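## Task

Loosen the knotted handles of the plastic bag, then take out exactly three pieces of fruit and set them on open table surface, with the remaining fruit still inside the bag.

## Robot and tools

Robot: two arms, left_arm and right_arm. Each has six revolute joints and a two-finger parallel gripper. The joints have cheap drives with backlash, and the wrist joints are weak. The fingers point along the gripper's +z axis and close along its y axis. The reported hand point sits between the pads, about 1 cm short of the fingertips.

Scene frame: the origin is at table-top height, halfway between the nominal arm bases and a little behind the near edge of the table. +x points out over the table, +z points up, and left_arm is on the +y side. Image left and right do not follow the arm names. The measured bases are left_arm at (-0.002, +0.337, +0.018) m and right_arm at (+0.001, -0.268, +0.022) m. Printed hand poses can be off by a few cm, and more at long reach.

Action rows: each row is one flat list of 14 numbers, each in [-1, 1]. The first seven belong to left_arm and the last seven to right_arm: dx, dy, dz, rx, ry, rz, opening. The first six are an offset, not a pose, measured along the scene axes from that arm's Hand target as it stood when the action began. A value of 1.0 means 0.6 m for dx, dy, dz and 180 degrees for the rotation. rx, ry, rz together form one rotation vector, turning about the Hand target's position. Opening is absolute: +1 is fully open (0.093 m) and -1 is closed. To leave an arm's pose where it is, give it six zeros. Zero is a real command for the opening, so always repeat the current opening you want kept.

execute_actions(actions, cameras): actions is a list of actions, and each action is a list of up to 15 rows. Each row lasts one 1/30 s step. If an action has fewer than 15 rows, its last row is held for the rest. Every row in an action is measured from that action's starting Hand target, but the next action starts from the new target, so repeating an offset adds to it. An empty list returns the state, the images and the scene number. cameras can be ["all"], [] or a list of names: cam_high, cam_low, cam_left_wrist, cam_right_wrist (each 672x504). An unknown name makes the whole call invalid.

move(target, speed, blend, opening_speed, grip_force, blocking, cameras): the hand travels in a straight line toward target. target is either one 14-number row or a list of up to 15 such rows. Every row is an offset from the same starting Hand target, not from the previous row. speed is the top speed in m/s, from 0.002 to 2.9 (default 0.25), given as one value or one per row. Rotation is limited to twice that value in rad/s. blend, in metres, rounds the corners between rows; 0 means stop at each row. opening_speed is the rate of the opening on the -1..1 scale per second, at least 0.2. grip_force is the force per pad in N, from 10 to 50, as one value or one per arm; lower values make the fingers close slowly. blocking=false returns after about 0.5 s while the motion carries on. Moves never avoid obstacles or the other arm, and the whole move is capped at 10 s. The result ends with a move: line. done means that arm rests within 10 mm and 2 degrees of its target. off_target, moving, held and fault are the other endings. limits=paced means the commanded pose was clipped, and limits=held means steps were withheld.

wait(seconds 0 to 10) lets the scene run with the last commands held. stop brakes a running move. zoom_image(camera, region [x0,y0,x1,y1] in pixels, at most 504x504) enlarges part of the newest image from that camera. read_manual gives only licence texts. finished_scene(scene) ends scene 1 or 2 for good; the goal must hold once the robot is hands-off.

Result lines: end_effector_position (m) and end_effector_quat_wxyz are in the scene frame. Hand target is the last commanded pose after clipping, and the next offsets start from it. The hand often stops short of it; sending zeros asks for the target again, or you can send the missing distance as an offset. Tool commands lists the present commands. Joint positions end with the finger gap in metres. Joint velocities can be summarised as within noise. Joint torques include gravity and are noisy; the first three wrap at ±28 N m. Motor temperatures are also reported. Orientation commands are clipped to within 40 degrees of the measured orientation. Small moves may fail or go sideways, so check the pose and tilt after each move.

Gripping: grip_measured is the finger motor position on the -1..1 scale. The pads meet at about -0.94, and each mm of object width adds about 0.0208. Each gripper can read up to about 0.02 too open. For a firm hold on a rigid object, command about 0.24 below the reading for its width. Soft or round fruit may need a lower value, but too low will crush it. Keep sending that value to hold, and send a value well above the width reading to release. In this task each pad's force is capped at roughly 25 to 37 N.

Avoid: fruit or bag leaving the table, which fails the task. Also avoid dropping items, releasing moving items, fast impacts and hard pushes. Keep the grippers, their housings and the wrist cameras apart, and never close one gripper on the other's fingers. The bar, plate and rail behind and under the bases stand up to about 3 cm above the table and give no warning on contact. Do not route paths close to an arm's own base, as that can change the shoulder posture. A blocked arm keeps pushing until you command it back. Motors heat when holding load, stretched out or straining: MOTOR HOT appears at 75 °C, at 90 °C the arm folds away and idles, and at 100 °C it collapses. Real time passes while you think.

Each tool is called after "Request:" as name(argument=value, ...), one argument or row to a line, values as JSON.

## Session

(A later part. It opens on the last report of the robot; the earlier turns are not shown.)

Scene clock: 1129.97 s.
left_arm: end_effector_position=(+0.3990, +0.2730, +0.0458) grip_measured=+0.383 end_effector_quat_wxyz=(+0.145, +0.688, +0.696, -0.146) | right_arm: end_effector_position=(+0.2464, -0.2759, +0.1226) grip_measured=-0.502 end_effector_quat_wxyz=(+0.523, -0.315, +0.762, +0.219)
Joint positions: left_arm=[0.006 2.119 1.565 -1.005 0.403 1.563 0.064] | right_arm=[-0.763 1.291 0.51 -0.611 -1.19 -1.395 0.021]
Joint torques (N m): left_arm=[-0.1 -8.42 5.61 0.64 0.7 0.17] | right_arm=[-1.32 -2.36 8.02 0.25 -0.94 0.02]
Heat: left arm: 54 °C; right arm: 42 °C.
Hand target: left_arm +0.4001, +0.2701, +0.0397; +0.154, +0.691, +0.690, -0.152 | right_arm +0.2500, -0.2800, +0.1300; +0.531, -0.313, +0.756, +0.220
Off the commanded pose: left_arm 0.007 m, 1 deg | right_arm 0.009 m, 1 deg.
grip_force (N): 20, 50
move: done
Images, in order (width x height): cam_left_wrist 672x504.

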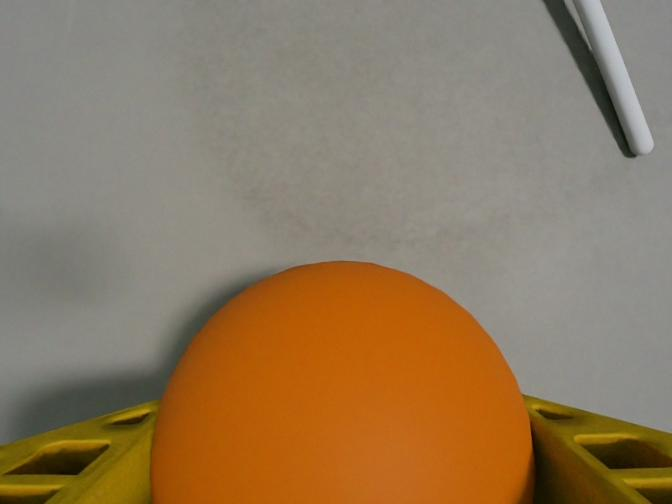

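Request:
move(
  target=[0.0, 0.0, -0.0083, 0, 0, 0, 0.35, 0, 0, 0, 0, 0, 0, -0.5],
  speed=0.04,
  cameras=["cam_left_wrist"],
)

Scene clock: 1132.67 s.
left_arm: end_effector_position=(+0.3991, +0.2730, +0.0408) grip_measured=+0.383 end_effector_quat_wxyz=(+0.145, +0.688, +0.696, -0.146) | right_arm: end_effector_position=(+0.2464, -0.2759, +0.1226) grip_measured=-0.502 end_effector_quat_wxyz=(+0.523, -0.315, +0.762, +0.219)
Joint positions: left_arm=[0.006 2.126 1.554 -0.988 0.403 1.563 0.064] | right_arm=[-0.763 1.291 0.51 -0.611 -1.19 -1.395 0.021]
Joint torques (N m): left_arm=[-0.09 -8.36 5.45 0.58 0.68 0.19] | right_arm=[-1.22 -2.33 8.08 0.23 -0.97 0.08]
Heat: left arm: 53 °C; right arm: 42 °C.
Hand target: left_arm +0.4000, +0.2701, +0.0346; +0.153, +0.691, +0.690, -0.153 | right_arm +0.2500, -0.2800, +0.1300; +0.531, -0.313, +0.756, +0.220
Off the commanded pose: left_arm 0.007 m, 1 deg | right_arm 0.009 m, 1 deg.
grip_force (N): 20, 50
move: done
Images, in order (width x height): cam_left_wrist 672x504.

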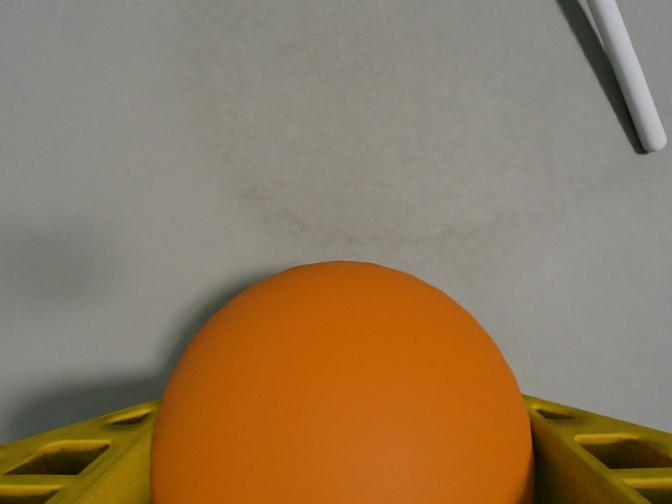

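Request:
move(
  target=[0.0, 0.0, -0.0083, 0, 0, 0, 0.35, 0, 0, 0, 0, 0, 0, -0.5],
  speed=0.04,
  cameras=["cam_left_wrist"],
)

Scene clock: 1135.77 s.
left_arm: end_effector_position=(+0.3994, +0.2728, +0.0388) grip_measured=+0.383 end_effector_quat_wxyz=(+0.146, +0.688, +0.695, -0.145) | right_arm: end_effector_position=(+0.2464, -0.2759, +0.1226) grip_measured=-0.502 end_effector_quat_wxyz=(+0.523, -0.315, +0.762, +0.219)
Joint positions: left_arm=[0.006 2.128 1.548 -0.977 0.404 1.563 0.064] | right_arm=[-0.763 1.291 0.51 -0.611 -1.19 -1.395 0.021]
Joint torques (N m): left_arm=[-0.03 -7.95 5.16 0.63 0.68 0.18] | right_arm=[-1.36 -2.36 8.03 0.26 -0.95 0.04]
Heat: left arm: 52 °C; right arm: 42 °C.
Hand target: left_arm +0.4000, +0.2701, +0.0297; +0.154, +0.691, +0.690, -0.152 | right_arm +0.2500, -0.2800, +0.1300; +0.531, -0.313, +0.756, +0.220
Off the commanded pose: left_arm 0.009 m, 1 deg | right_arm 0.009 m, 1 deg.
grip_force (N): 20, 50
move: done
Images, in order (width x height): cam_left_wrist 672x504.

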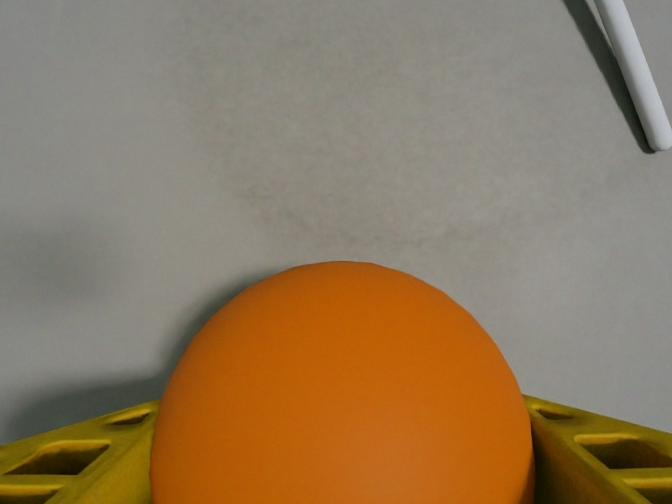

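Request:
move(
  target=[0.0, 0.0, 0.008, 0, 0, 0, 0.55, 0, 0, 0, 0, 0, 0, -0.5],
  speed=0.04,
  opening_speed=0.2,
  cameras=["cam_left_wrist"],
)

Scene clock: 1140.60 s.
left_arm: end_effector_position=(+0.3994, +0.2726, +0.0388) grip_measured=+0.548 end_effector_quat_wxyz=(+0.146, +0.688, +0.695, -0.146) | right_arm: end_effector_position=(+0.2464, -0.2759, +0.1226) grip_measured=-0.502 end_effector_quat_wxyz=(+0.523, -0.315, +0.762, +0.219)
Joint positions: left_arm=[0.006 2.128 1.548 -0.977 0.405 1.563 0.071] | right_arm=[-0.763 1.291 0.51 -0.611 -1.19 -1.395 0.021]
Joint torques (N m): left_arm=[-0.05 -8.51 6 0.51 0.67 0.18] | right_arm=[-1.17 -2.32 8.1 0.28 -0.94 0.05]
Heat: left arm: 51 °C; right arm: 42 °C.
Hand target: left_arm +0.4000, +0.2701, +0.0345; +0.154, +0.691, +0.690, -0.152 | right_arm +0.2500, -0.2800, +0.1300; +0.531, -0.313, +0.756, +0.220
Off the commanded pose: left_arm 0.005 m, 1 deg | right_arm 0.009 m, 1 deg.
grip_force (N): 20, 50
move: done
Images, in order (width x height): cam_left_wrist 672x504.

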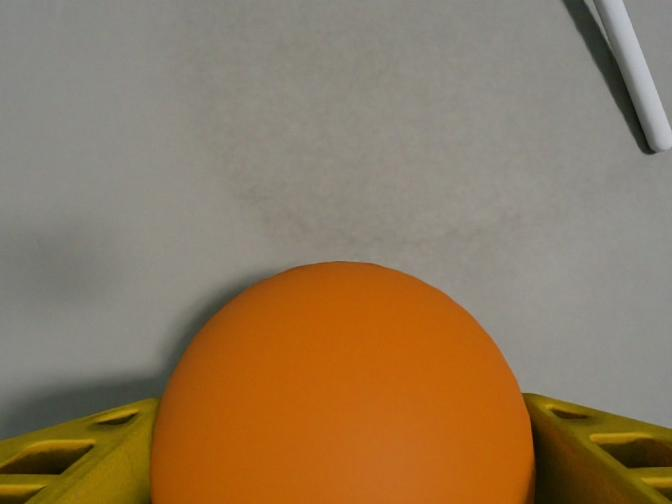

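Request:
move(
  target=[0.0, 0.0, 0.0, 0, 0, 0, 0.8, 0, 0, 0, 0, 0, 0, -0.5],
  speed=0.04,
  opening_speed=0.2,
  cameras=["cam_left_wrist"],
)

Scene clock: 1144.53 s.
left_arm: end_effector_position=(+0.3994, +0.2726, +0.0388) grip_measured=+0.798 end_effector_quat_wxyz=(+0.146, +0.688, +0.695, -0.146) | right_arm: end_effector_position=(+0.2464, -0.2759, +0.1226) grip_measured=-0.502 end_effector_quat_wxyz=(+0.523, -0.315, +0.762, +0.219)
Joint positions: left_arm=[0.006 2.128 1.548 -0.977 0.405 1.563 0.083] | right_arm=[-0.763 1.291 0.51 -0.611 -1.19 -1.395 0.021]
Joint torques (N m): left_arm=[-0.08 -8.54 6.01 0.51 0.69 0.18] | right_arm=[-1.18 -2.26 8.13 0.24 -0.98 0.03]
Motor temperatures (°C): left_arm=[23 50 41 36 22 24 22] | right_arm=[24 41 42 25 28 26 24]
Heat: left arm: 50 °C; right arm: 42 °C.
Hand target: left_arm +0.4000, +0.2701, +0.0345; +0.154, +0.691, +0.690, -0.152 | right_arm +0.2500, -0.2800, +0.1300; +0.531, -0.313, +0.756, +0.220
Off the commanded pose: left_arm 0.005 m, 1 deg | right_arm 0.009 m, 1 deg.
grip_force (N): 20, 50
move: done
Images, in order (width x height): cam_left_wrist 672x504.

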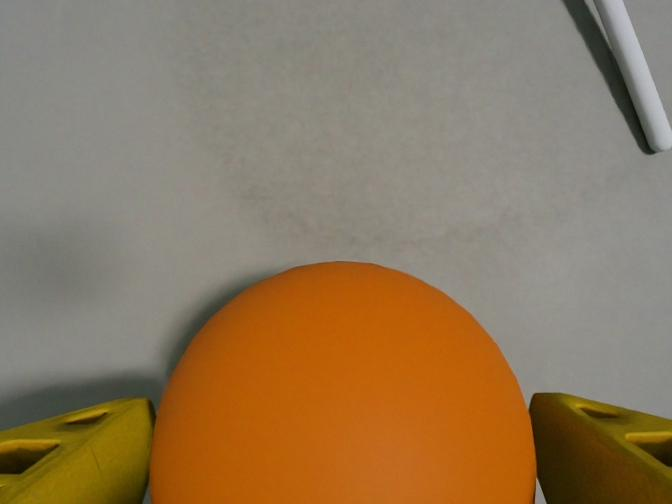

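Request:
move(
  target=[
    [0.0, 0.0847, 0.1817, 0, 0, 0, 1.0, 0, 0, 0, 0, 0, 0, -0.5],
  ],
  speed=0.12,
  cameras=["all"],
)

Scene clock: 1151.30 s.
left_arm: end_effector_position=(+0.4007, +0.3225, +0.1289) grip_measured=+1.000 end_effector_quat_wxyz=(+0.141, +0.687, +0.696, -0.154) | right_arm: end_effector_position=(+0.2464, -0.2759, +0.1226) grip_measured=-0.502 end_effector_quat_wxyz=(+0.523, -0.315, +0.762, +0.219)
Joint positions: left_arm=[0.128 2.116 1.894 -1.407 0.405 1.698 0.093] | right_arm=[-0.763 1.291 0.51 -0.611 -1.19 -1.395 0.021]
Joint torques (N m): left_arm=[-0.03 -10.73 8.75 -0.08 0.64 0.19] | right_arm=[-1.24 -2.18 8.14 0.25 -0.98 0.01]
Heat: left arm: 50 °C; right arm: 42 °C.
Hand target: left_arm +0.4000, +0.3208, +0.1435; +0.153, +0.691, +0.690, -0.153 | right_arm +0.2500, -0.2800, +0.1300; +0.531, -0.313, +0.756, +0.220
Off the commanded pose: left_arm 0.015 m, 2 deg | right_arm 0.009 m, 1 deg.
grip_force (N): 20, 50
move: off_target (left_arm)

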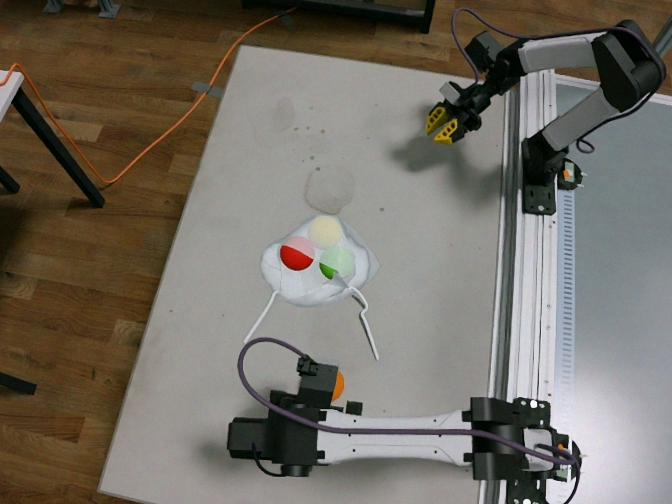

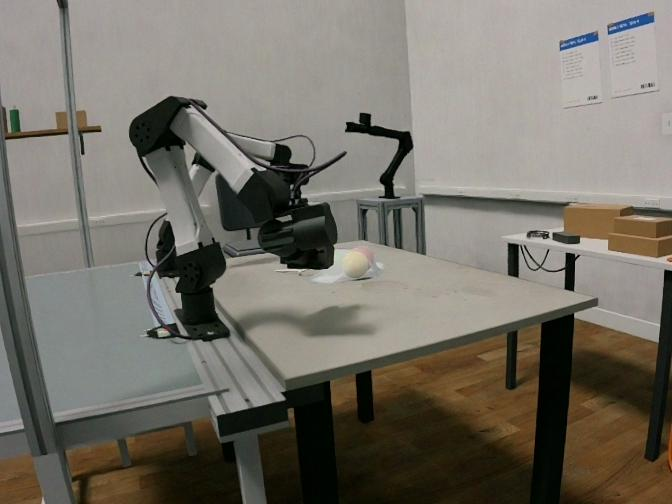

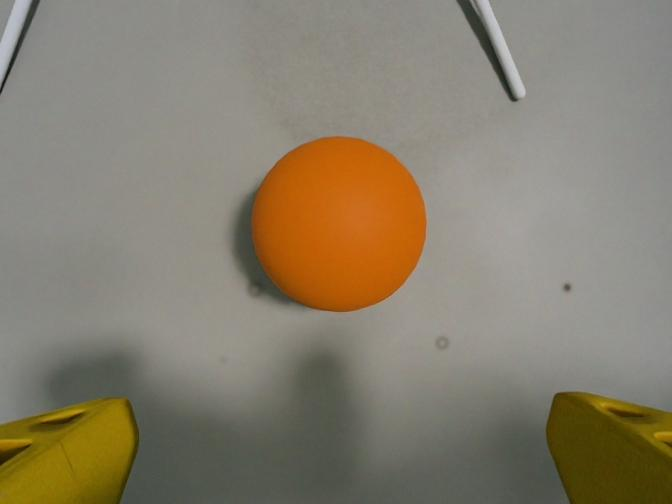

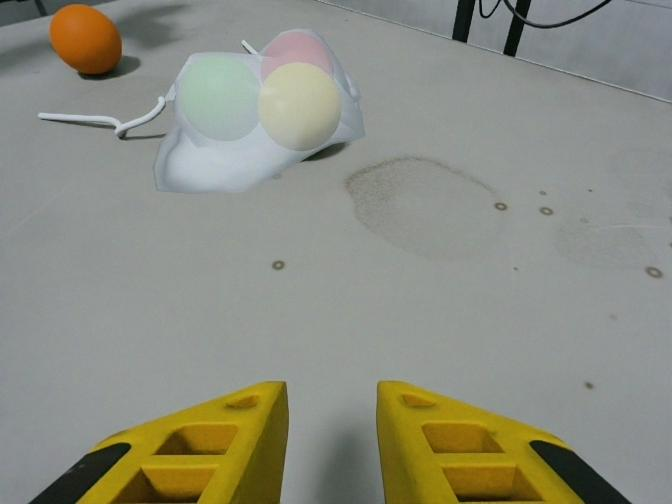

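Request:
move(
  target=[
    [0.0, 0.0, 0.08, 0, 0, 0, 1.0, 0, 0, 0, 0, 0, 0, -0.5],
    [0.0833, -0.335, 0.125, 0, 0, 0, 1.0, 0, 0, 0, 0, 0, 0, -0.5],
  ],
  speed=0.2,
  blend=[0.03, 0],
  cameras=["cam_left_wrist", "cam_high"],
)

Scene clock: 1159.53 s.
left_arm: end_effector_position=(+0.4515, +0.1186, +0.2205) grip_measured=+1.000 end_effector_quat_wxyz=(+0.220, +0.683, +0.686, -0.126) | right_arm: end_effector_position=(+0.2464, -0.2759, +0.1226) grip_measured=-0.502 end_effector_quat_wxyz=(+0.523, -0.315, +0.762, +0.219)
Joint positions: left_arm=[-0.321 2.369 2.65 -1.542 0.405 1.183 0.093] | right_arm=[-0.763 1.291 0.51 -0.611 -1.19 -1.395 0.021]
Joint torques (N m): left_arm=[-0.17 -9.59 8.79 0.74 0.4 -0.15] | right_arm=[-1.26 -2.17 8.18 0.22 -0.95 0.04]
Heat: left arm: 49 °C; right arm: 42 °C.
Hand target: left_arm +0.4500, +0.1199, +0.2186; +0.154, +0.691, +0.690, -0.152 | right_arm +0.2500, -0.2800, +0.1300; +0.531, -0.313, +0.756, +0.220
Off the commanded pose: left_arm 0.003 m, 8 deg | right_arm 0.009 m, 1 deg.
joint sent to its limit (left arm) — joint 4 (wrist pitch), lower limit. The joint targets are off in orientation, not in position.
grip_force (N): 20, 50
move: off_target (left_arm); blend cut to 0.0241 m at target 1
Images, in order (width x height): cam_high 672x504, cam_left_wrist 672x504.

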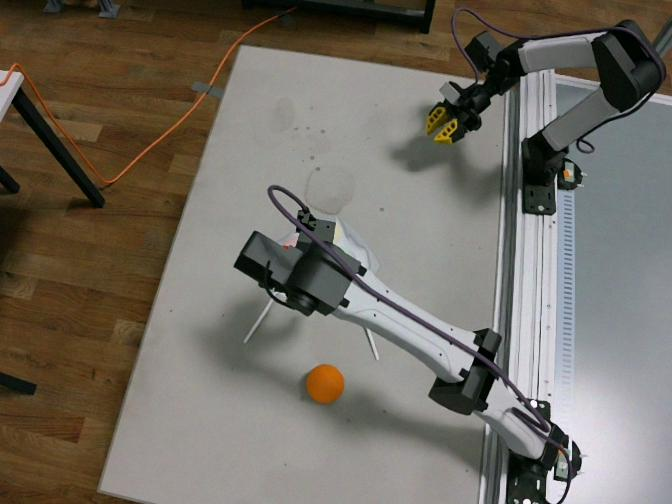

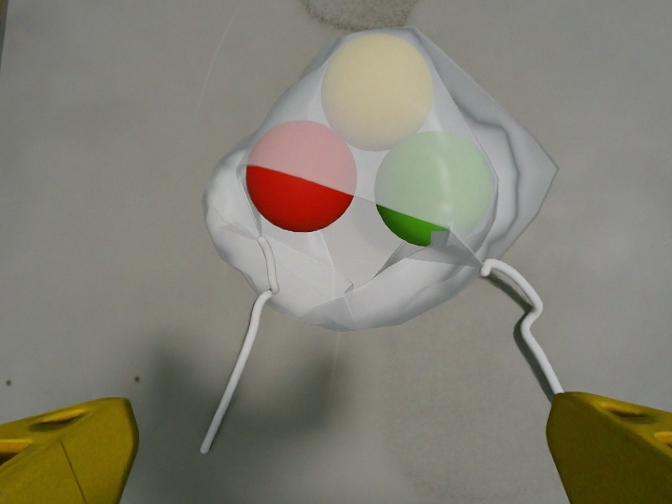

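Request:
zoom_image(
  camera="cam_left_wrist",
  region=[180, 80, 580, 380],
)

Scaled by 1.260 from the camera's 672x504 image, which has a finer 960x720 frame.

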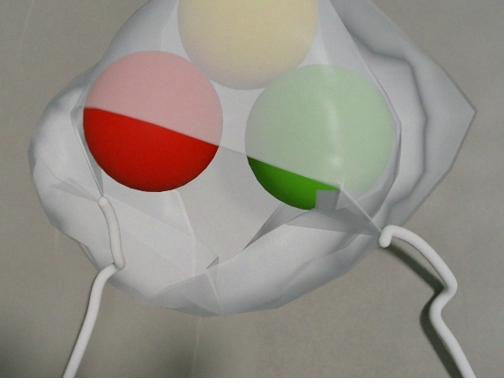

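Request:
move(
  target=[-0.0417, -0.1148, -0.0893, -0.0155, -0.0087, 0.3613, -0.3, 0, 0, 0, 0, 0, 0, -0.5],
  speed=0.2,
  grip_force=[50, 50],
  cameras=["cam_left_wrist", "cam_high"],
)

Scene clock: 1238.90 s.
left_arm: end_effector_position=(+0.4191, +0.0560, +0.1594) grip_measured=-0.298 end_effector_quat_wxyz=(+0.214, +0.217, +0.951, -0.050) | right_arm: end_effector_position=(+0.2464, -0.2759, +0.1226) grip_measured=-0.502 end_effector_quat_wxyz=(+0.523, -0.315, +0.762, +0.219)
Joint positions: left_arm=[-0.621 2.088 1.923 -0.964 -0.088 -0.152 0.031] | right_arm=[-0.763 1.291 0.51 -0.611 -1.19 -1.395 0.021]
Joint torques (N m): left_arm=[-0.69 -10.59 6.95 1.76 -0.25 -0.13] | right_arm=[-1.22 -2.3 8.16 0.29 -0.96 0.05]
Heat: left arm: 52 °C; right arm: 42 °C.
Hand target: left_arm +0.4249, +0.0510, +0.1649; +0.236, +0.210, +0.947, -0.053 | right_arm +0.2500, -0.2800, +0.1300; +0.531, -0.313, +0.756, +0.220
Off the commanded pose: left_arm 0.010 m, 3 deg | right_arm 0.009 m, 1 deg.
move: off_target (left_arm)
Images, in order (width x height): cam_high 672x504, cam_left_wrist 672x504.

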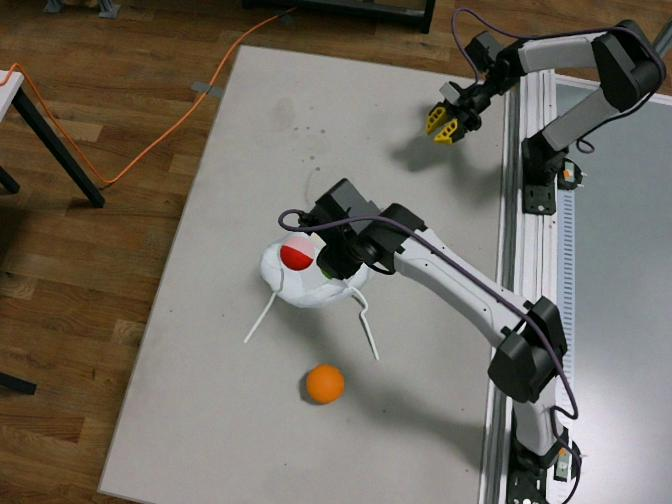

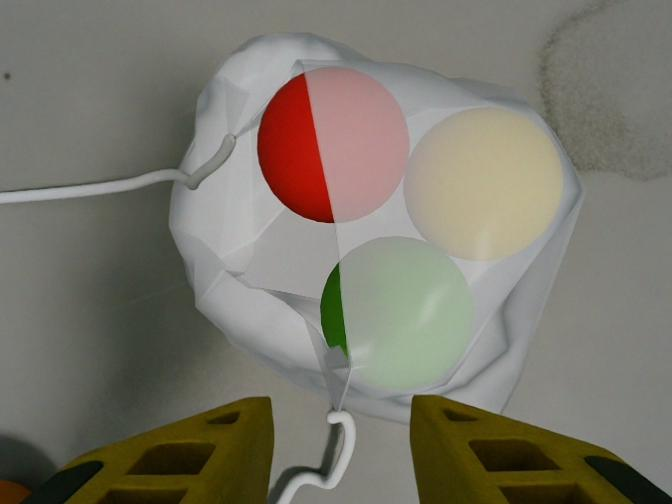

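Request:
move(
  target=[0.0495, -0.0168, -0.0682, 0.0309, 0.0653, 0.0002, -0.3, 0, 0, 0, 0, 0, 0, -0.5],
  speed=0.12,
  cameras=["cam_left_wrist"],
)

Scene clock: 1260.23 s.
left_arm: end_effector_position=(+0.4589, +0.0392, +0.1282) grip_measured=-0.298 end_effector_quat_wxyz=(+0.146, +0.213, +0.966, -0.026) | right_arm: end_effector_position=(+0.2464, -0.2759, +0.1226) grip_measured=-0.502 end_effector_quat_wxyz=(+0.523, -0.315, +0.762, +0.219)
Joint positions: left_arm=[-0.598 2.555 2.654 -1.375 -0.075 -0.152 0.031] | right_arm=[-0.763 1.291 0.51 -0.611 -1.19 -1.395 0.021]
Joint torques (N m): left_arm=[-0.02 -10.69 9.48 0.66 0.16 0.03] | right_arm=[-1.29 -2.22 8.08 0.24 -0.95 0.04]
Heat: left arm: 52 °C; right arm: 42 °C.
Hand target: left_arm +0.4546, +0.0409, +0.1240; +0.127, +0.214, +0.968, -0.028 | right_arm +0.2500, -0.2800, +0.1300; +0.531, -0.313, +0.756, +0.220
Off the commanded pose: left_arm 0.006 m, 2 deg | right_arm 0.009 m, 1 deg.
move: done
Images, in order (width x height): cam_left_wrist 672x504.

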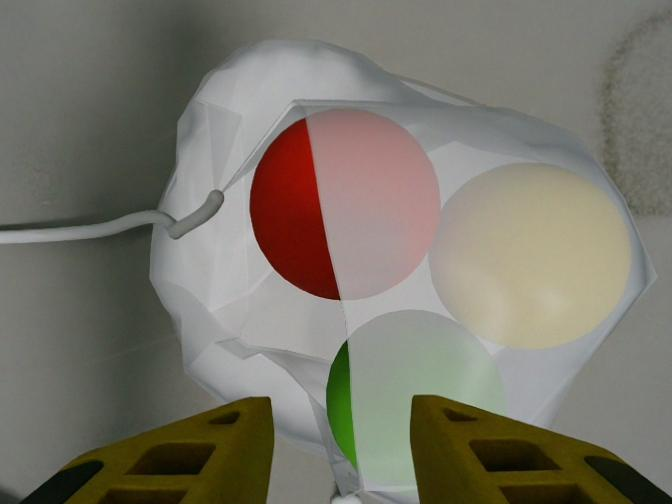

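Request:
move(
  target=[0.0168, -0.0078, -0.0875, 0, 0, 0, -0.3, 0, 0, 0, 0, 0, 0, -0.5],
  speed=0.07,
  cameras=["cam_left_wrist"],
)

Scene clock: 1269.37 s.
left_arm: end_effector_position=(+0.4606, +0.0403, +0.0816) grip_measured=-0.298 end_effector_quat_wxyz=(+0.126, +0.213, +0.969, -0.019) | right_arm: end_effector_position=(+0.2464, -0.2759, +0.1226) grip_measured=-0.502 end_effector_quat_wxyz=(+0.523, -0.315, +0.762, +0.219)
Joint positions: left_arm=[-0.593 2.555 2.475 -1.239 -0.074 -0.152 0.031] | right_arm=[-0.763 1.291 0.51 -0.611 -1.19 -1.395 0.021]
Joint torques (N m): left_arm=[0.12 -11.19 6.09 1.26 0.15 0.08] | right_arm=[-1.31 -2.25 8.03 0.25 -0.97 0.02]
Heat: left arm: 53 °C; right arm: 42 °C.
Hand target: left_arm +0.4648, +0.0363, +0.0715; +0.127, +0.214, +0.968, -0.028 | right_arm +0.2500, -0.2800, +0.1300; +0.531, -0.313, +0.756, +0.220
Off the commanded pose: left_arm 0.012 m, 1 deg | right_arm 0.009 m, 1 deg.
move: off_target (left_arm)
Images, in order (width x height): cam_left_wrist 672x504.

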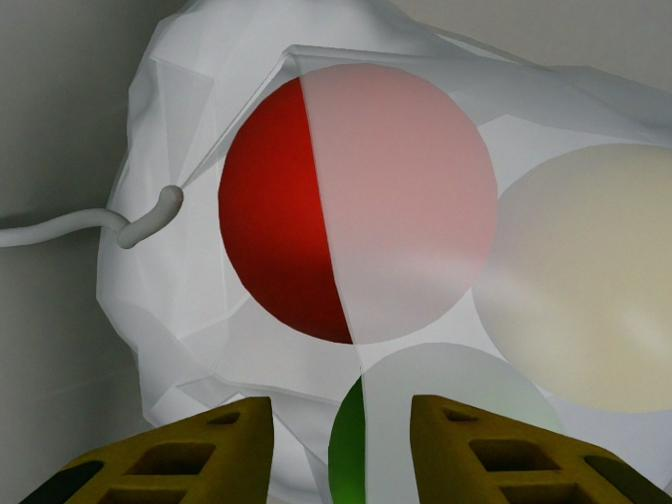

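Request:
move(
  target=[0.0217, -0.0167, -0.02, 0, 0, 0, -0.3, 0, 0, 0, 0, 0, 0, -0.5],
  speed=0.06,
  cameras=["cam_left_wrist"],
)

Scene clock: 1278.03 s.
left_arm: end_effector_position=(+0.4824, +0.0248, +0.0644) grip_measured=-0.298 end_effector_quat_wxyz=(+0.146, +0.211, +0.966, -0.027) | right_arm: end_effector_position=(+0.2464, -0.2759, +0.1226) grip_measured=-0.502 end_effector_quat_wxyz=(+0.523, -0.315, +0.762, +0.219)
Joint positions: left_arm=[-0.593 2.704 2.683 -1.253 -0.072 -0.152 0.031] | right_arm=[-0.763 1.291 0.51 -0.611 -1.19 -1.395 0.021]
Joint torques (N m): left_arm=[-0.06 -11.38 9.76 0.69 0.14 0.06] | right_arm=[-1.25 -2.26 7.98 0.23 -0.94 0.03]
Motor temperatures (°C): left_arm=[22 55 43 34 22 24 22] | right_arm=[24 38 42 24 28 26 24]
Heat: left arm: 55 °C; right arm: 42 °C.
Hand target: left_arm +0.4778, +0.0262, +0.0595; +0.127, +0.214, +0.968, -0.028 | right_arm +0.2500, -0.2800, +0.1300; +0.531, -0.313, +0.756, +0.220
Off the commanded pose: left_arm 0.007 m, 2 deg | right_arm 0.009 m, 1 deg.
move: done
Images, in order (width x height): cam_left_wrist 672x504.

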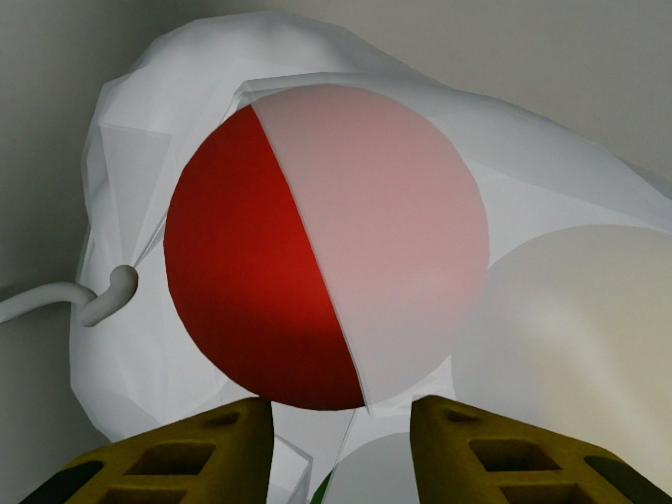

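Request:
zoom_image(
  camera="cam_left_wrist",
  region=[220, 330, 480, 504],
)

Scaled by 1.938 from the camera's 672x504 image, which has a finer 960x720 frame.

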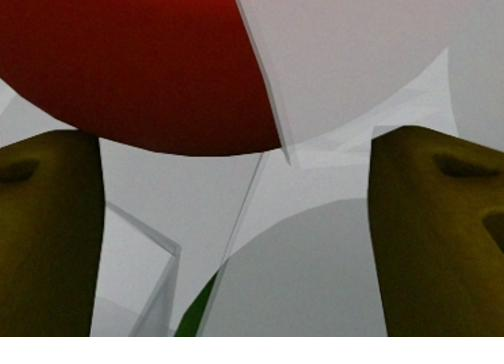

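Request:
move(
  target=[0, 0, 0, 0, 0, 0, -1.0, 0, 0, 0, 0, 0, 0, -0.5],
  speed=0.05,
  opening_speed=0.5,
  cameras=["cam_left_wrist"],
)

Scene clock: 1291.90 s.
left_arm: end_effector_position=(+0.4819, +0.0252, +0.0642) grip_measured=-0.987 end_effector_quat_wxyz=(+0.144, +0.211, +0.966, -0.027) | right_arm: end_effector_position=(+0.2464, -0.2759, +0.1226) grip_measured=-0.502 end_effector_quat_wxyz=(+0.523, -0.315, +0.762, +0.219)
Joint positions: left_arm=[-0.593 2.704 2.683 -1.256 -0.072 -0.152 0] | right_arm=[-0.763 1.291 0.51 -0.611 -1.19 -1.395 0.021]
Joint torques (N m): left_arm=[-0.14 -11.25 9.98 0.7 0.13 0.07] | right_arm=[-1.32 -2.3 8.16 0.27 -0.96 0]
Heat: left arm: 52 °C; right arm: 42 °C.
Hand target: left_arm +0.4778, +0.0262, +0.0595; +0.127, +0.214, +0.968, -0.028 | right_arm +0.2500, -0.2800, +0.1300; +0.531, -0.313, +0.756, +0.220
Off the commanded pose: left_arm 0.006 m, 2 deg | right_arm 0.009 m, 1 deg.
move: done
Images, in order (width x height): cam_left_wrist 672x504.

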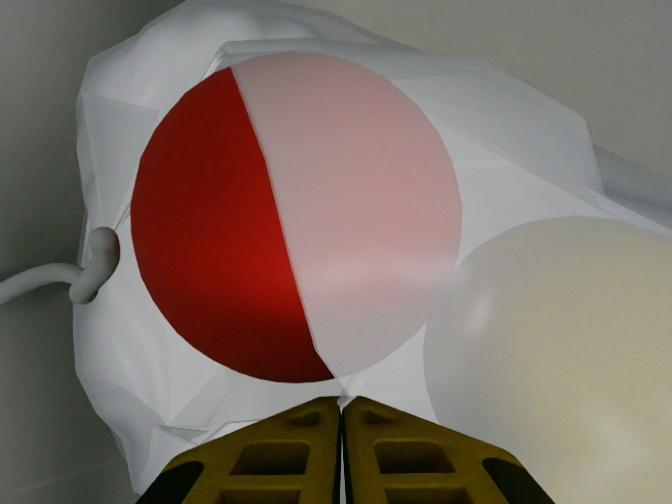

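Request:
zoom_image(
  camera="cam_left_wrist",
  region=[260, 330, 430, 450],
)

Scaled by 2.965 from the camera's 672x504 image, which has a finer 960x720 frame.

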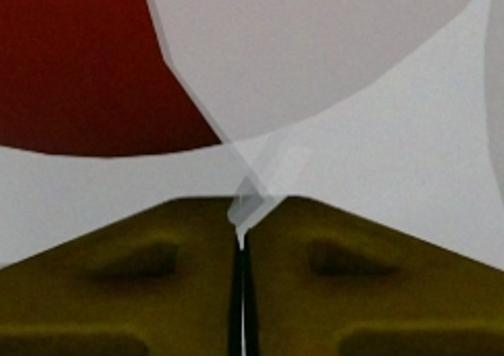

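Request:
move(
  target=[-0.02, -0.033, 0.083, 0, 0, 0, -1.0, 0, 0, 0, 0, 0, 0, -0.5],
  speed=0.08,
  cameras=["cam_left_wrist"],
)

Scene clock: 1298.47 s.
left_arm: end_effector_position=(+0.4719, +0.0071, +0.1003) grip_measured=-0.987 end_effector_quat_wxyz=(+0.165, +0.217, +0.961, -0.040) | right_arm: end_effector_position=(+0.2464, -0.2759, +0.1226) grip_measured=-0.502 end_effector_quat_wxyz=(+0.523, -0.315, +0.762, +0.219)
Joint positions: left_arm=[-0.63 2.716 2.84 -1.354 -0.072 -0.174 0] | right_arm=[-0.763 1.291 0.51 -0.611 -1.19 -1.395 0.021]
Joint torques (N m): left_arm=[-0.51 -13.2 9.39 0.74 -0.02 -0.11] | right_arm=[-1.21 -2.36 8.08 0.24 -0.96 0.04]
Heat: left arm: 52 °C; right arm: 42 °C.
Hand target: left_arm +0.4658, +0.0065, +0.1093; +0.127, +0.214, +0.968, -0.028 | right_arm +0.2500, -0.2800, +0.1300; +0.531, -0.313, +0.756, +0.220
Off the commanded pose: left_arm 0.011 m, 5 deg | right_arm 0.009 m, 1 deg.
elbow stopped short (left arm): the move would have taken joint 3 (elbow) straighter than the controller allows.
move: off_target (left_arm)
Images, in order (width x height): cam_left_wrist 672x504.

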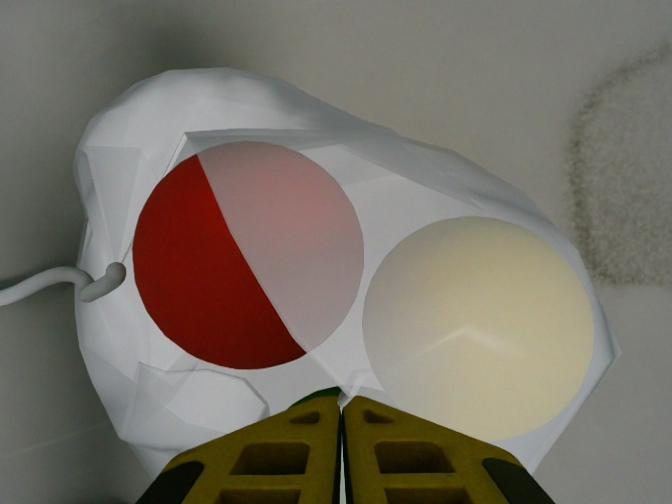

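Request:
move(
  target=[-0.018, -0.0942, 0.0095, -0.0404, -0.0854, -0.0003, -1.0, 0, 0, 0, 0, 0, 0, -0.5],
  speed=0.1,
  cameras=["cam_left_wrist", "cam_high"],
)

Scene clock: 1303.67 s.
left_arm: end_effector_position=(+0.4504, -0.0441, +0.0938) grip_measured=-0.987 end_effector_quat_wxyz=(+0.238, +0.216, +0.946, -0.048) | right_arm: end_effector_position=(+0.2464, -0.2759, +0.1226) grip_measured=-0.502 end_effector_quat_wxyz=(+0.523, -0.315, +0.762, +0.219)
Joint positions: left_arm=[-0.748 2.491 2.319 -0.928 -0.167 -0.256 0] | right_arm=[-0.763 1.291 0.51 -0.611 -1.19 -1.395 0.021]
Joint torques (N m): left_arm=[-0.69 -15.25 6.38 1.78 -0.31 -0.1] | right_arm=[-1.1 -2.36 8.01 0.25 -0.95 0.07]
Heat: left arm: 54 °C; right arm: 42 °C.
Hand target: left_arm +0.4549, -0.0502, +0.1150; +0.269, +0.208, +0.939, -0.060 | right_arm +0.2500, -0.2800, +0.1300; +0.531, -0.313, +0.756, +0.220
Off the commanded pose: left_arm 0.023 m, 4 deg | right_arm 0.009 m, 1 deg.
move: off_target (left_arm)
Images, in order (width x height): cam_high 672x504, cam_left_wrist 672x504.

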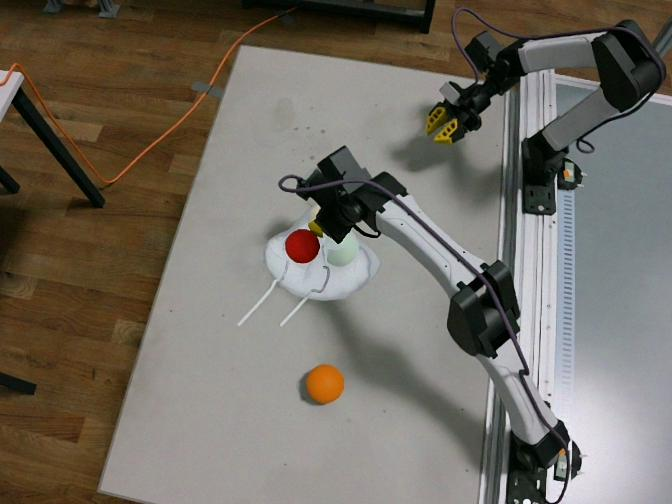

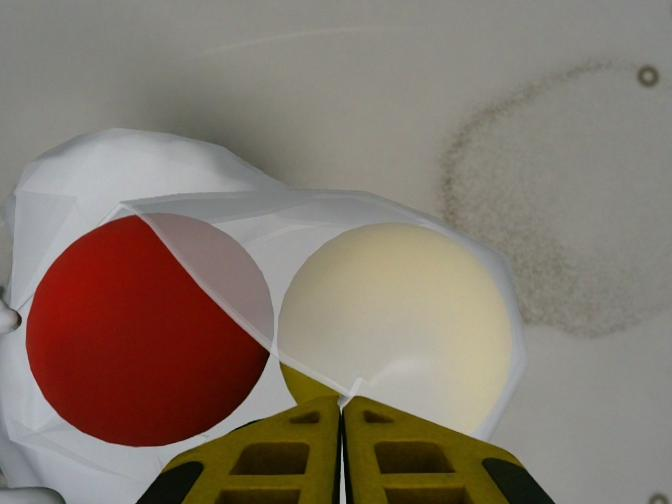

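Request:
move(
  target=[0.0083, -0.0583, 0.0333, -0.01, -0.02, 0, -1.0, 0, 0, 0, 0, 0, 0, -0.5],
  speed=0.1,
  cameras=["cam_left_wrist", "cam_high"],
)

Scene clock: 1309.30 s.
left_arm: end_effector_position=(+0.4639, -0.0872, +0.1403) grip_measured=-0.987 end_effector_quat_wxyz=(+0.313, +0.208, +0.923, -0.081) | right_arm: end_effector_position=(+0.2464, -0.2759, +0.1226) grip_measured=-0.502 end_effector_quat_wxyz=(+0.523, -0.315, +0.762, +0.219)
Joint positions: left_arm=[-0.796 2.568 2.562 -0.928 -0.209 -0.28 0] | right_arm=[-0.763 1.291 0.51 -0.611 -1.19 -1.395 0.021]
Joint torques (N m): left_arm=[-0.79 -11.28 10.51 1.22 -0.34 -0.11] | right_arm=[-1.29 -2.35 7.99 0.27 -0.96 0.02]
Motor temperatures (°C): left_arm=[22 55 45 33 22 24 22] | right_arm=[24 38 42 24 28 26 24]
Heat: left arm: 55 °C; right arm: 42 °C.
Hand target: left_arm +0.4599, -0.0851, +0.1349; +0.301, +0.205, +0.929, -0.068 | right_arm +0.2500, -0.2800, +0.1300; +0.531, -0.313, +0.756, +0.220
Off the commanded pose: left_arm 0.007 m, 2 deg | right_arm 0.009 m, 1 deg.
move: done
Images, in order (width x height): cam_high 672x504, cam_left_wrist 672x504.

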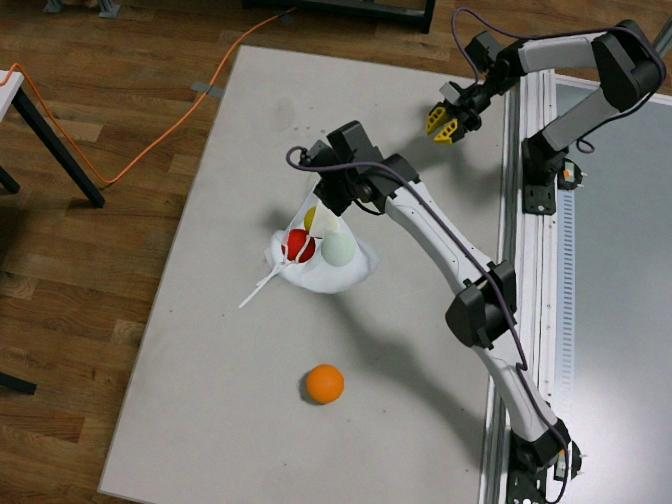

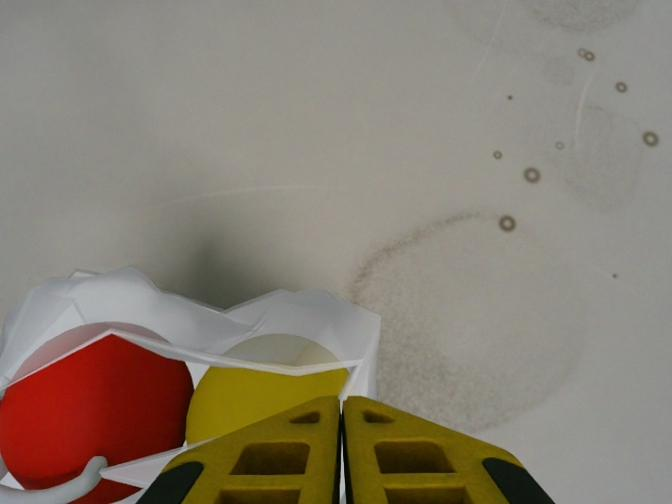

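Request:
zoom_image(
  camera="cam_high",
  region=[210, 170, 410, 320],
)

Scaled by 2.520 from the camera's 672x504 image, which has a finer 960x720 frame.

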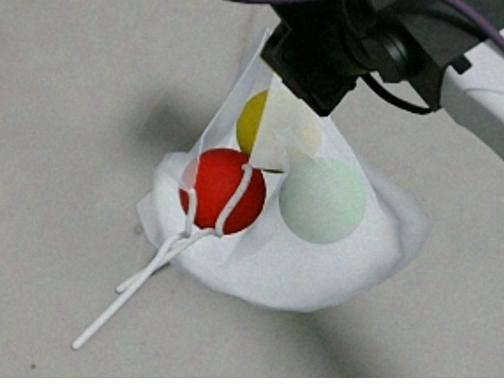

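Request:
move(
  target=[-0.0032, -0.0333, -0.0833, -0.0166, -0.0352, -0.0001, -1.0, 0, 0, 0, 0, 0, 0, -0.5],
  speed=0.1,
  cameras=["cam_left_wrist", "cam_high"],
)

Scene clock: 1331.40 s.
left_arm: end_effector_position=(+0.4513, -0.0971, +0.0563) grip_measured=-0.987 end_effector_quat_wxyz=(+0.322, +0.213, +0.920, -0.064) | right_arm: end_effector_position=(+0.2464, -0.2759, +0.1226) grip_measured=-0.502 end_effector_quat_wxyz=(+0.523, -0.315, +0.762, +0.219)
Joint positions: left_arm=[-0.833 2.534 2.157 -0.564 -0.265 -0.289 0] | right_arm=[-0.763 1.291 0.51 -0.611 -1.19 -1.395 0.021]
Joint torques (N m): left_arm=[-0.68 -15.77 7.32 2.14 -0.39 -0.04] | right_arm=[-1.37 -2.35 7.95 0.28 -0.95 0.02]
Motor temperatures (°C): left_arm=[22 58 48 33 22 24 22] | right_arm=[24 37 42 24 28 26 24]
Heat: left arm: 58 °C; right arm: 42 °C.
Hand target: left_arm +0.4580, -0.1051, +0.0850; +0.358, +0.201, +0.908, -0.081 | right_arm +0.2500, -0.2800, +0.1300; +0.531, -0.313, +0.756, +0.220
Off the commanded pose: left_arm 0.030 m, 5 deg | right_arm 0.009 m, 1 deg.
move: off_target (left_arm)
Images, in order (width x height): cam_high 672x504, cam_left_wrist 672x504.

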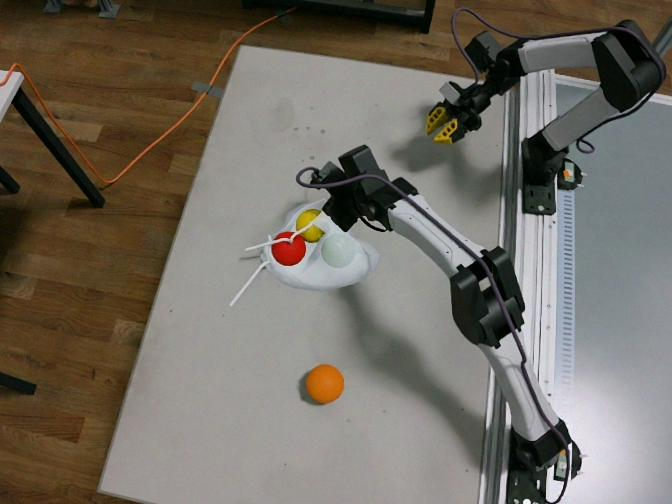

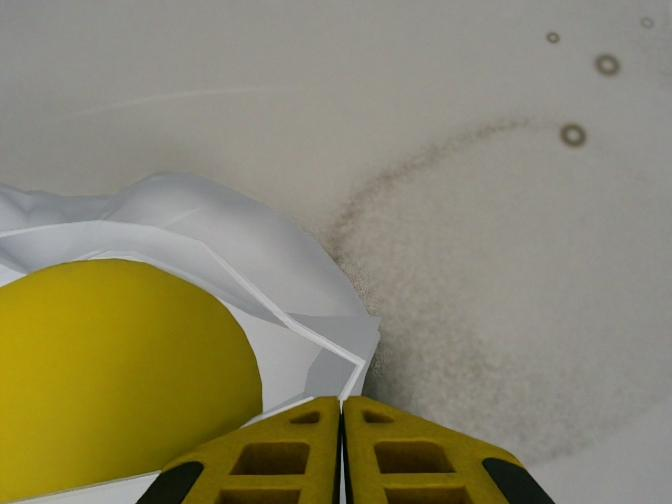

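Request:
zoom_image(
  camera="cam_high",
  region=[220, 190, 400, 310],
)

Scaled by 2.800 from the camera's 672x504 image, which has a finer 960x720 frame.

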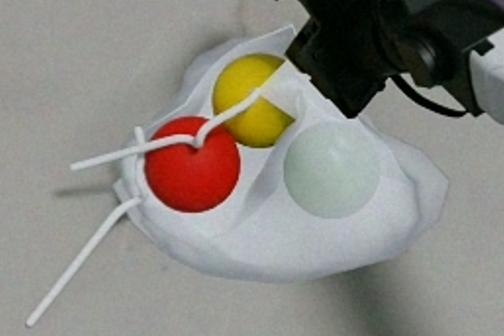

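Request:
move(
  target=[0, 0, 0, 0, 0, 0, -0.6, 0, 0, 0, 0, 0, 0, -0.5],
  speed=0.05,
  opening_speed=0.5,
  cameras=["cam_left_wrist"],
)

Scene clock: 1341.63 s.
left_arm: end_effector_position=(+0.4520, -0.0977, +0.0570) grip_measured=-0.602 end_effector_quat_wxyz=(+0.324, +0.212, +0.919, -0.066) | right_arm: end_effector_position=(+0.2464, -0.2759, +0.1226) grip_measured=-0.502 end_effector_quat_wxyz=(+0.523, -0.315, +0.762, +0.219)
Joint positions: left_arm=[-0.833 2.534 2.157 -0.559 -0.265 -0.289 0.016] | right_arm=[-0.763 1.291 0.51 -0.611 -1.19 -1.395 0.021]
Joint torques (N m): left_arm=[-0.59 -15.82 7.39 2.11 -0.39 -0.06] | right_arm=[-1.21 -2.41 8.12 0.27 -0.99 0.02]
Motor temperatures (°C): left_arm=[22 66 48 35 22 24 22] | right_arm=[24 37 42 24 28 26 24]
Heat: left arm: 66 °C; right arm: 42 °C.
Hand target: left_arm +0.4580, -0.1051, +0.0850; +0.358, +0.201, +0.908, -0.081 | right_arm +0.2500, -0.2800, +0.1300; +0.531, -0.313, +0.756, +0.220
Off the commanded pose: left_arm 0.029 m, 5 deg | right_arm 0.009 m, 1 deg.
move: off_target (left_arm)
Images, in order (width x height): cam_left_wrist 672x504.

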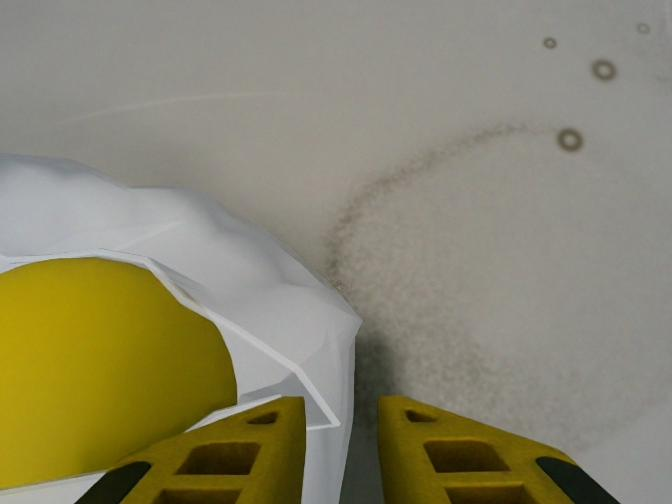

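Request:
move(
  target=[
    [-0.1, 0.05, 0.15, 0, 0, 0, -0.6, 0, 0, 0, 0, 0, 0, -0.5],
    [-0.347, 0.54, 0.16, 0, 0, 0, -0.6, 0, 0, 0, 0, 0, 0, -0.5],
  ],
  speed=[0.12, 0.3],
  blend=[0.04, 0],
  cameras=["cam_high", "cam_left_wrist", "cam_right_wrist"],
)

Scene clock: 1350.13 s.
left_arm: end_effector_position=(+0.2608, +0.2149, +0.1957) grip_measured=-0.602 end_effector_quat_wxyz=(+0.387, +0.190, +0.898, -0.085) | right_arm: end_effector_position=(+0.2464, -0.2759, +0.1226) grip_measured=-0.502 end_effector_quat_wxyz=(+0.523, -0.315, +0.762, +0.219)
Joint positions: left_arm=[-0.47 0.919 0.763 -0.594 -0.045 -0.029 0.016] | right_arm=[-0.763 1.291 0.51 -0.611 -1.19 -1.395 0.021]
Joint torques (N m): left_arm=[0.21 -1.95 6.91 1.43 0.19 0.2] | right_arm=[-1.17 -2.41 8.02 0.26 -0.97 0.05]
Motor temperatures (°C): left_arm=[22 68 47 36 22 24 22] | right_arm=[24 37 42 24 28 26 24]
Heat: left arm: 68 °C; right arm: 42 °C.
Hand target: left_arm +0.2498, +0.2189, +0.1811; +0.358, +0.201, +0.908, -0.082 | right_arm +0.2500, -0.2800, +0.1300; +0.531, -0.313, +0.756, +0.220
Off the commanded pose: left_arm 0.019 m, 4 deg | right_arm 0.009 m, 1 deg.
move: off_target (left_arm)
Images, in order (width x height): cam_high 672x504, cam_left_wrist 672x504, cam_right_wrist 672x504.

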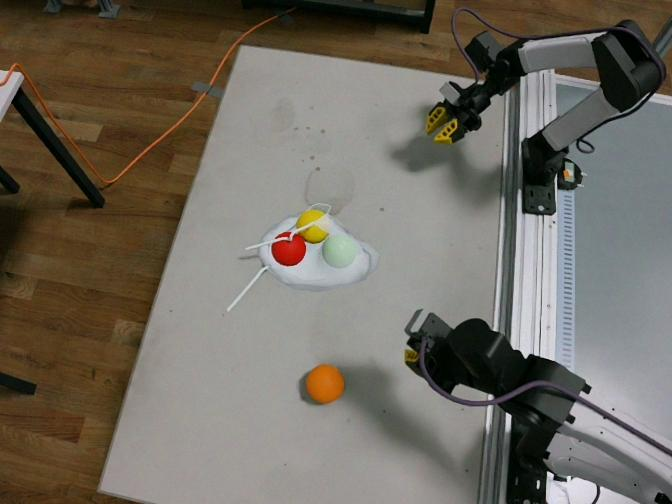

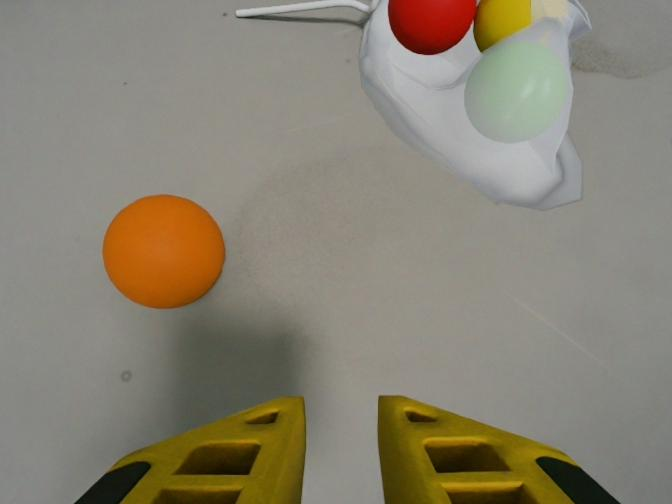

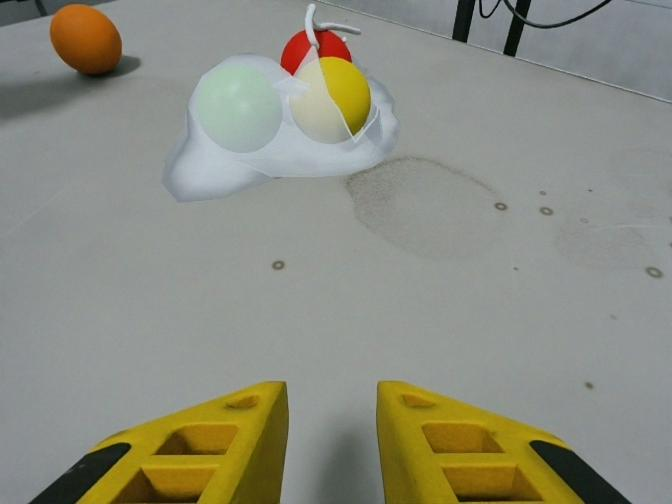

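Request:
zoom_image(
  camera="cam_high",
  region=[220, 190, 400, 310],
)

Request:
zoom_image(
  camera="cam_right_wrist",
  region=[150, 0, 420, 220],
)

Scaled by 2.800 from the camera's 672x504 image, which has a finer 960x720 frame.

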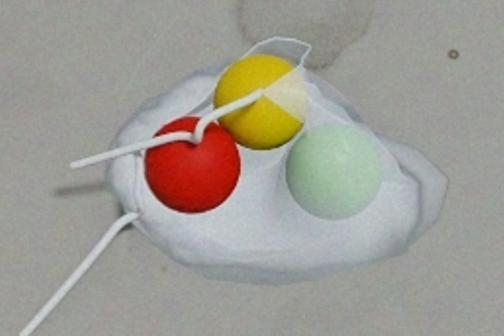

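Scaled by 1.867 from the camera's 672x504 image, which has a finer 960x720 frame.

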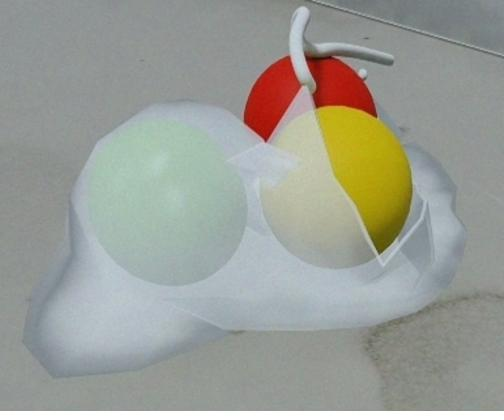

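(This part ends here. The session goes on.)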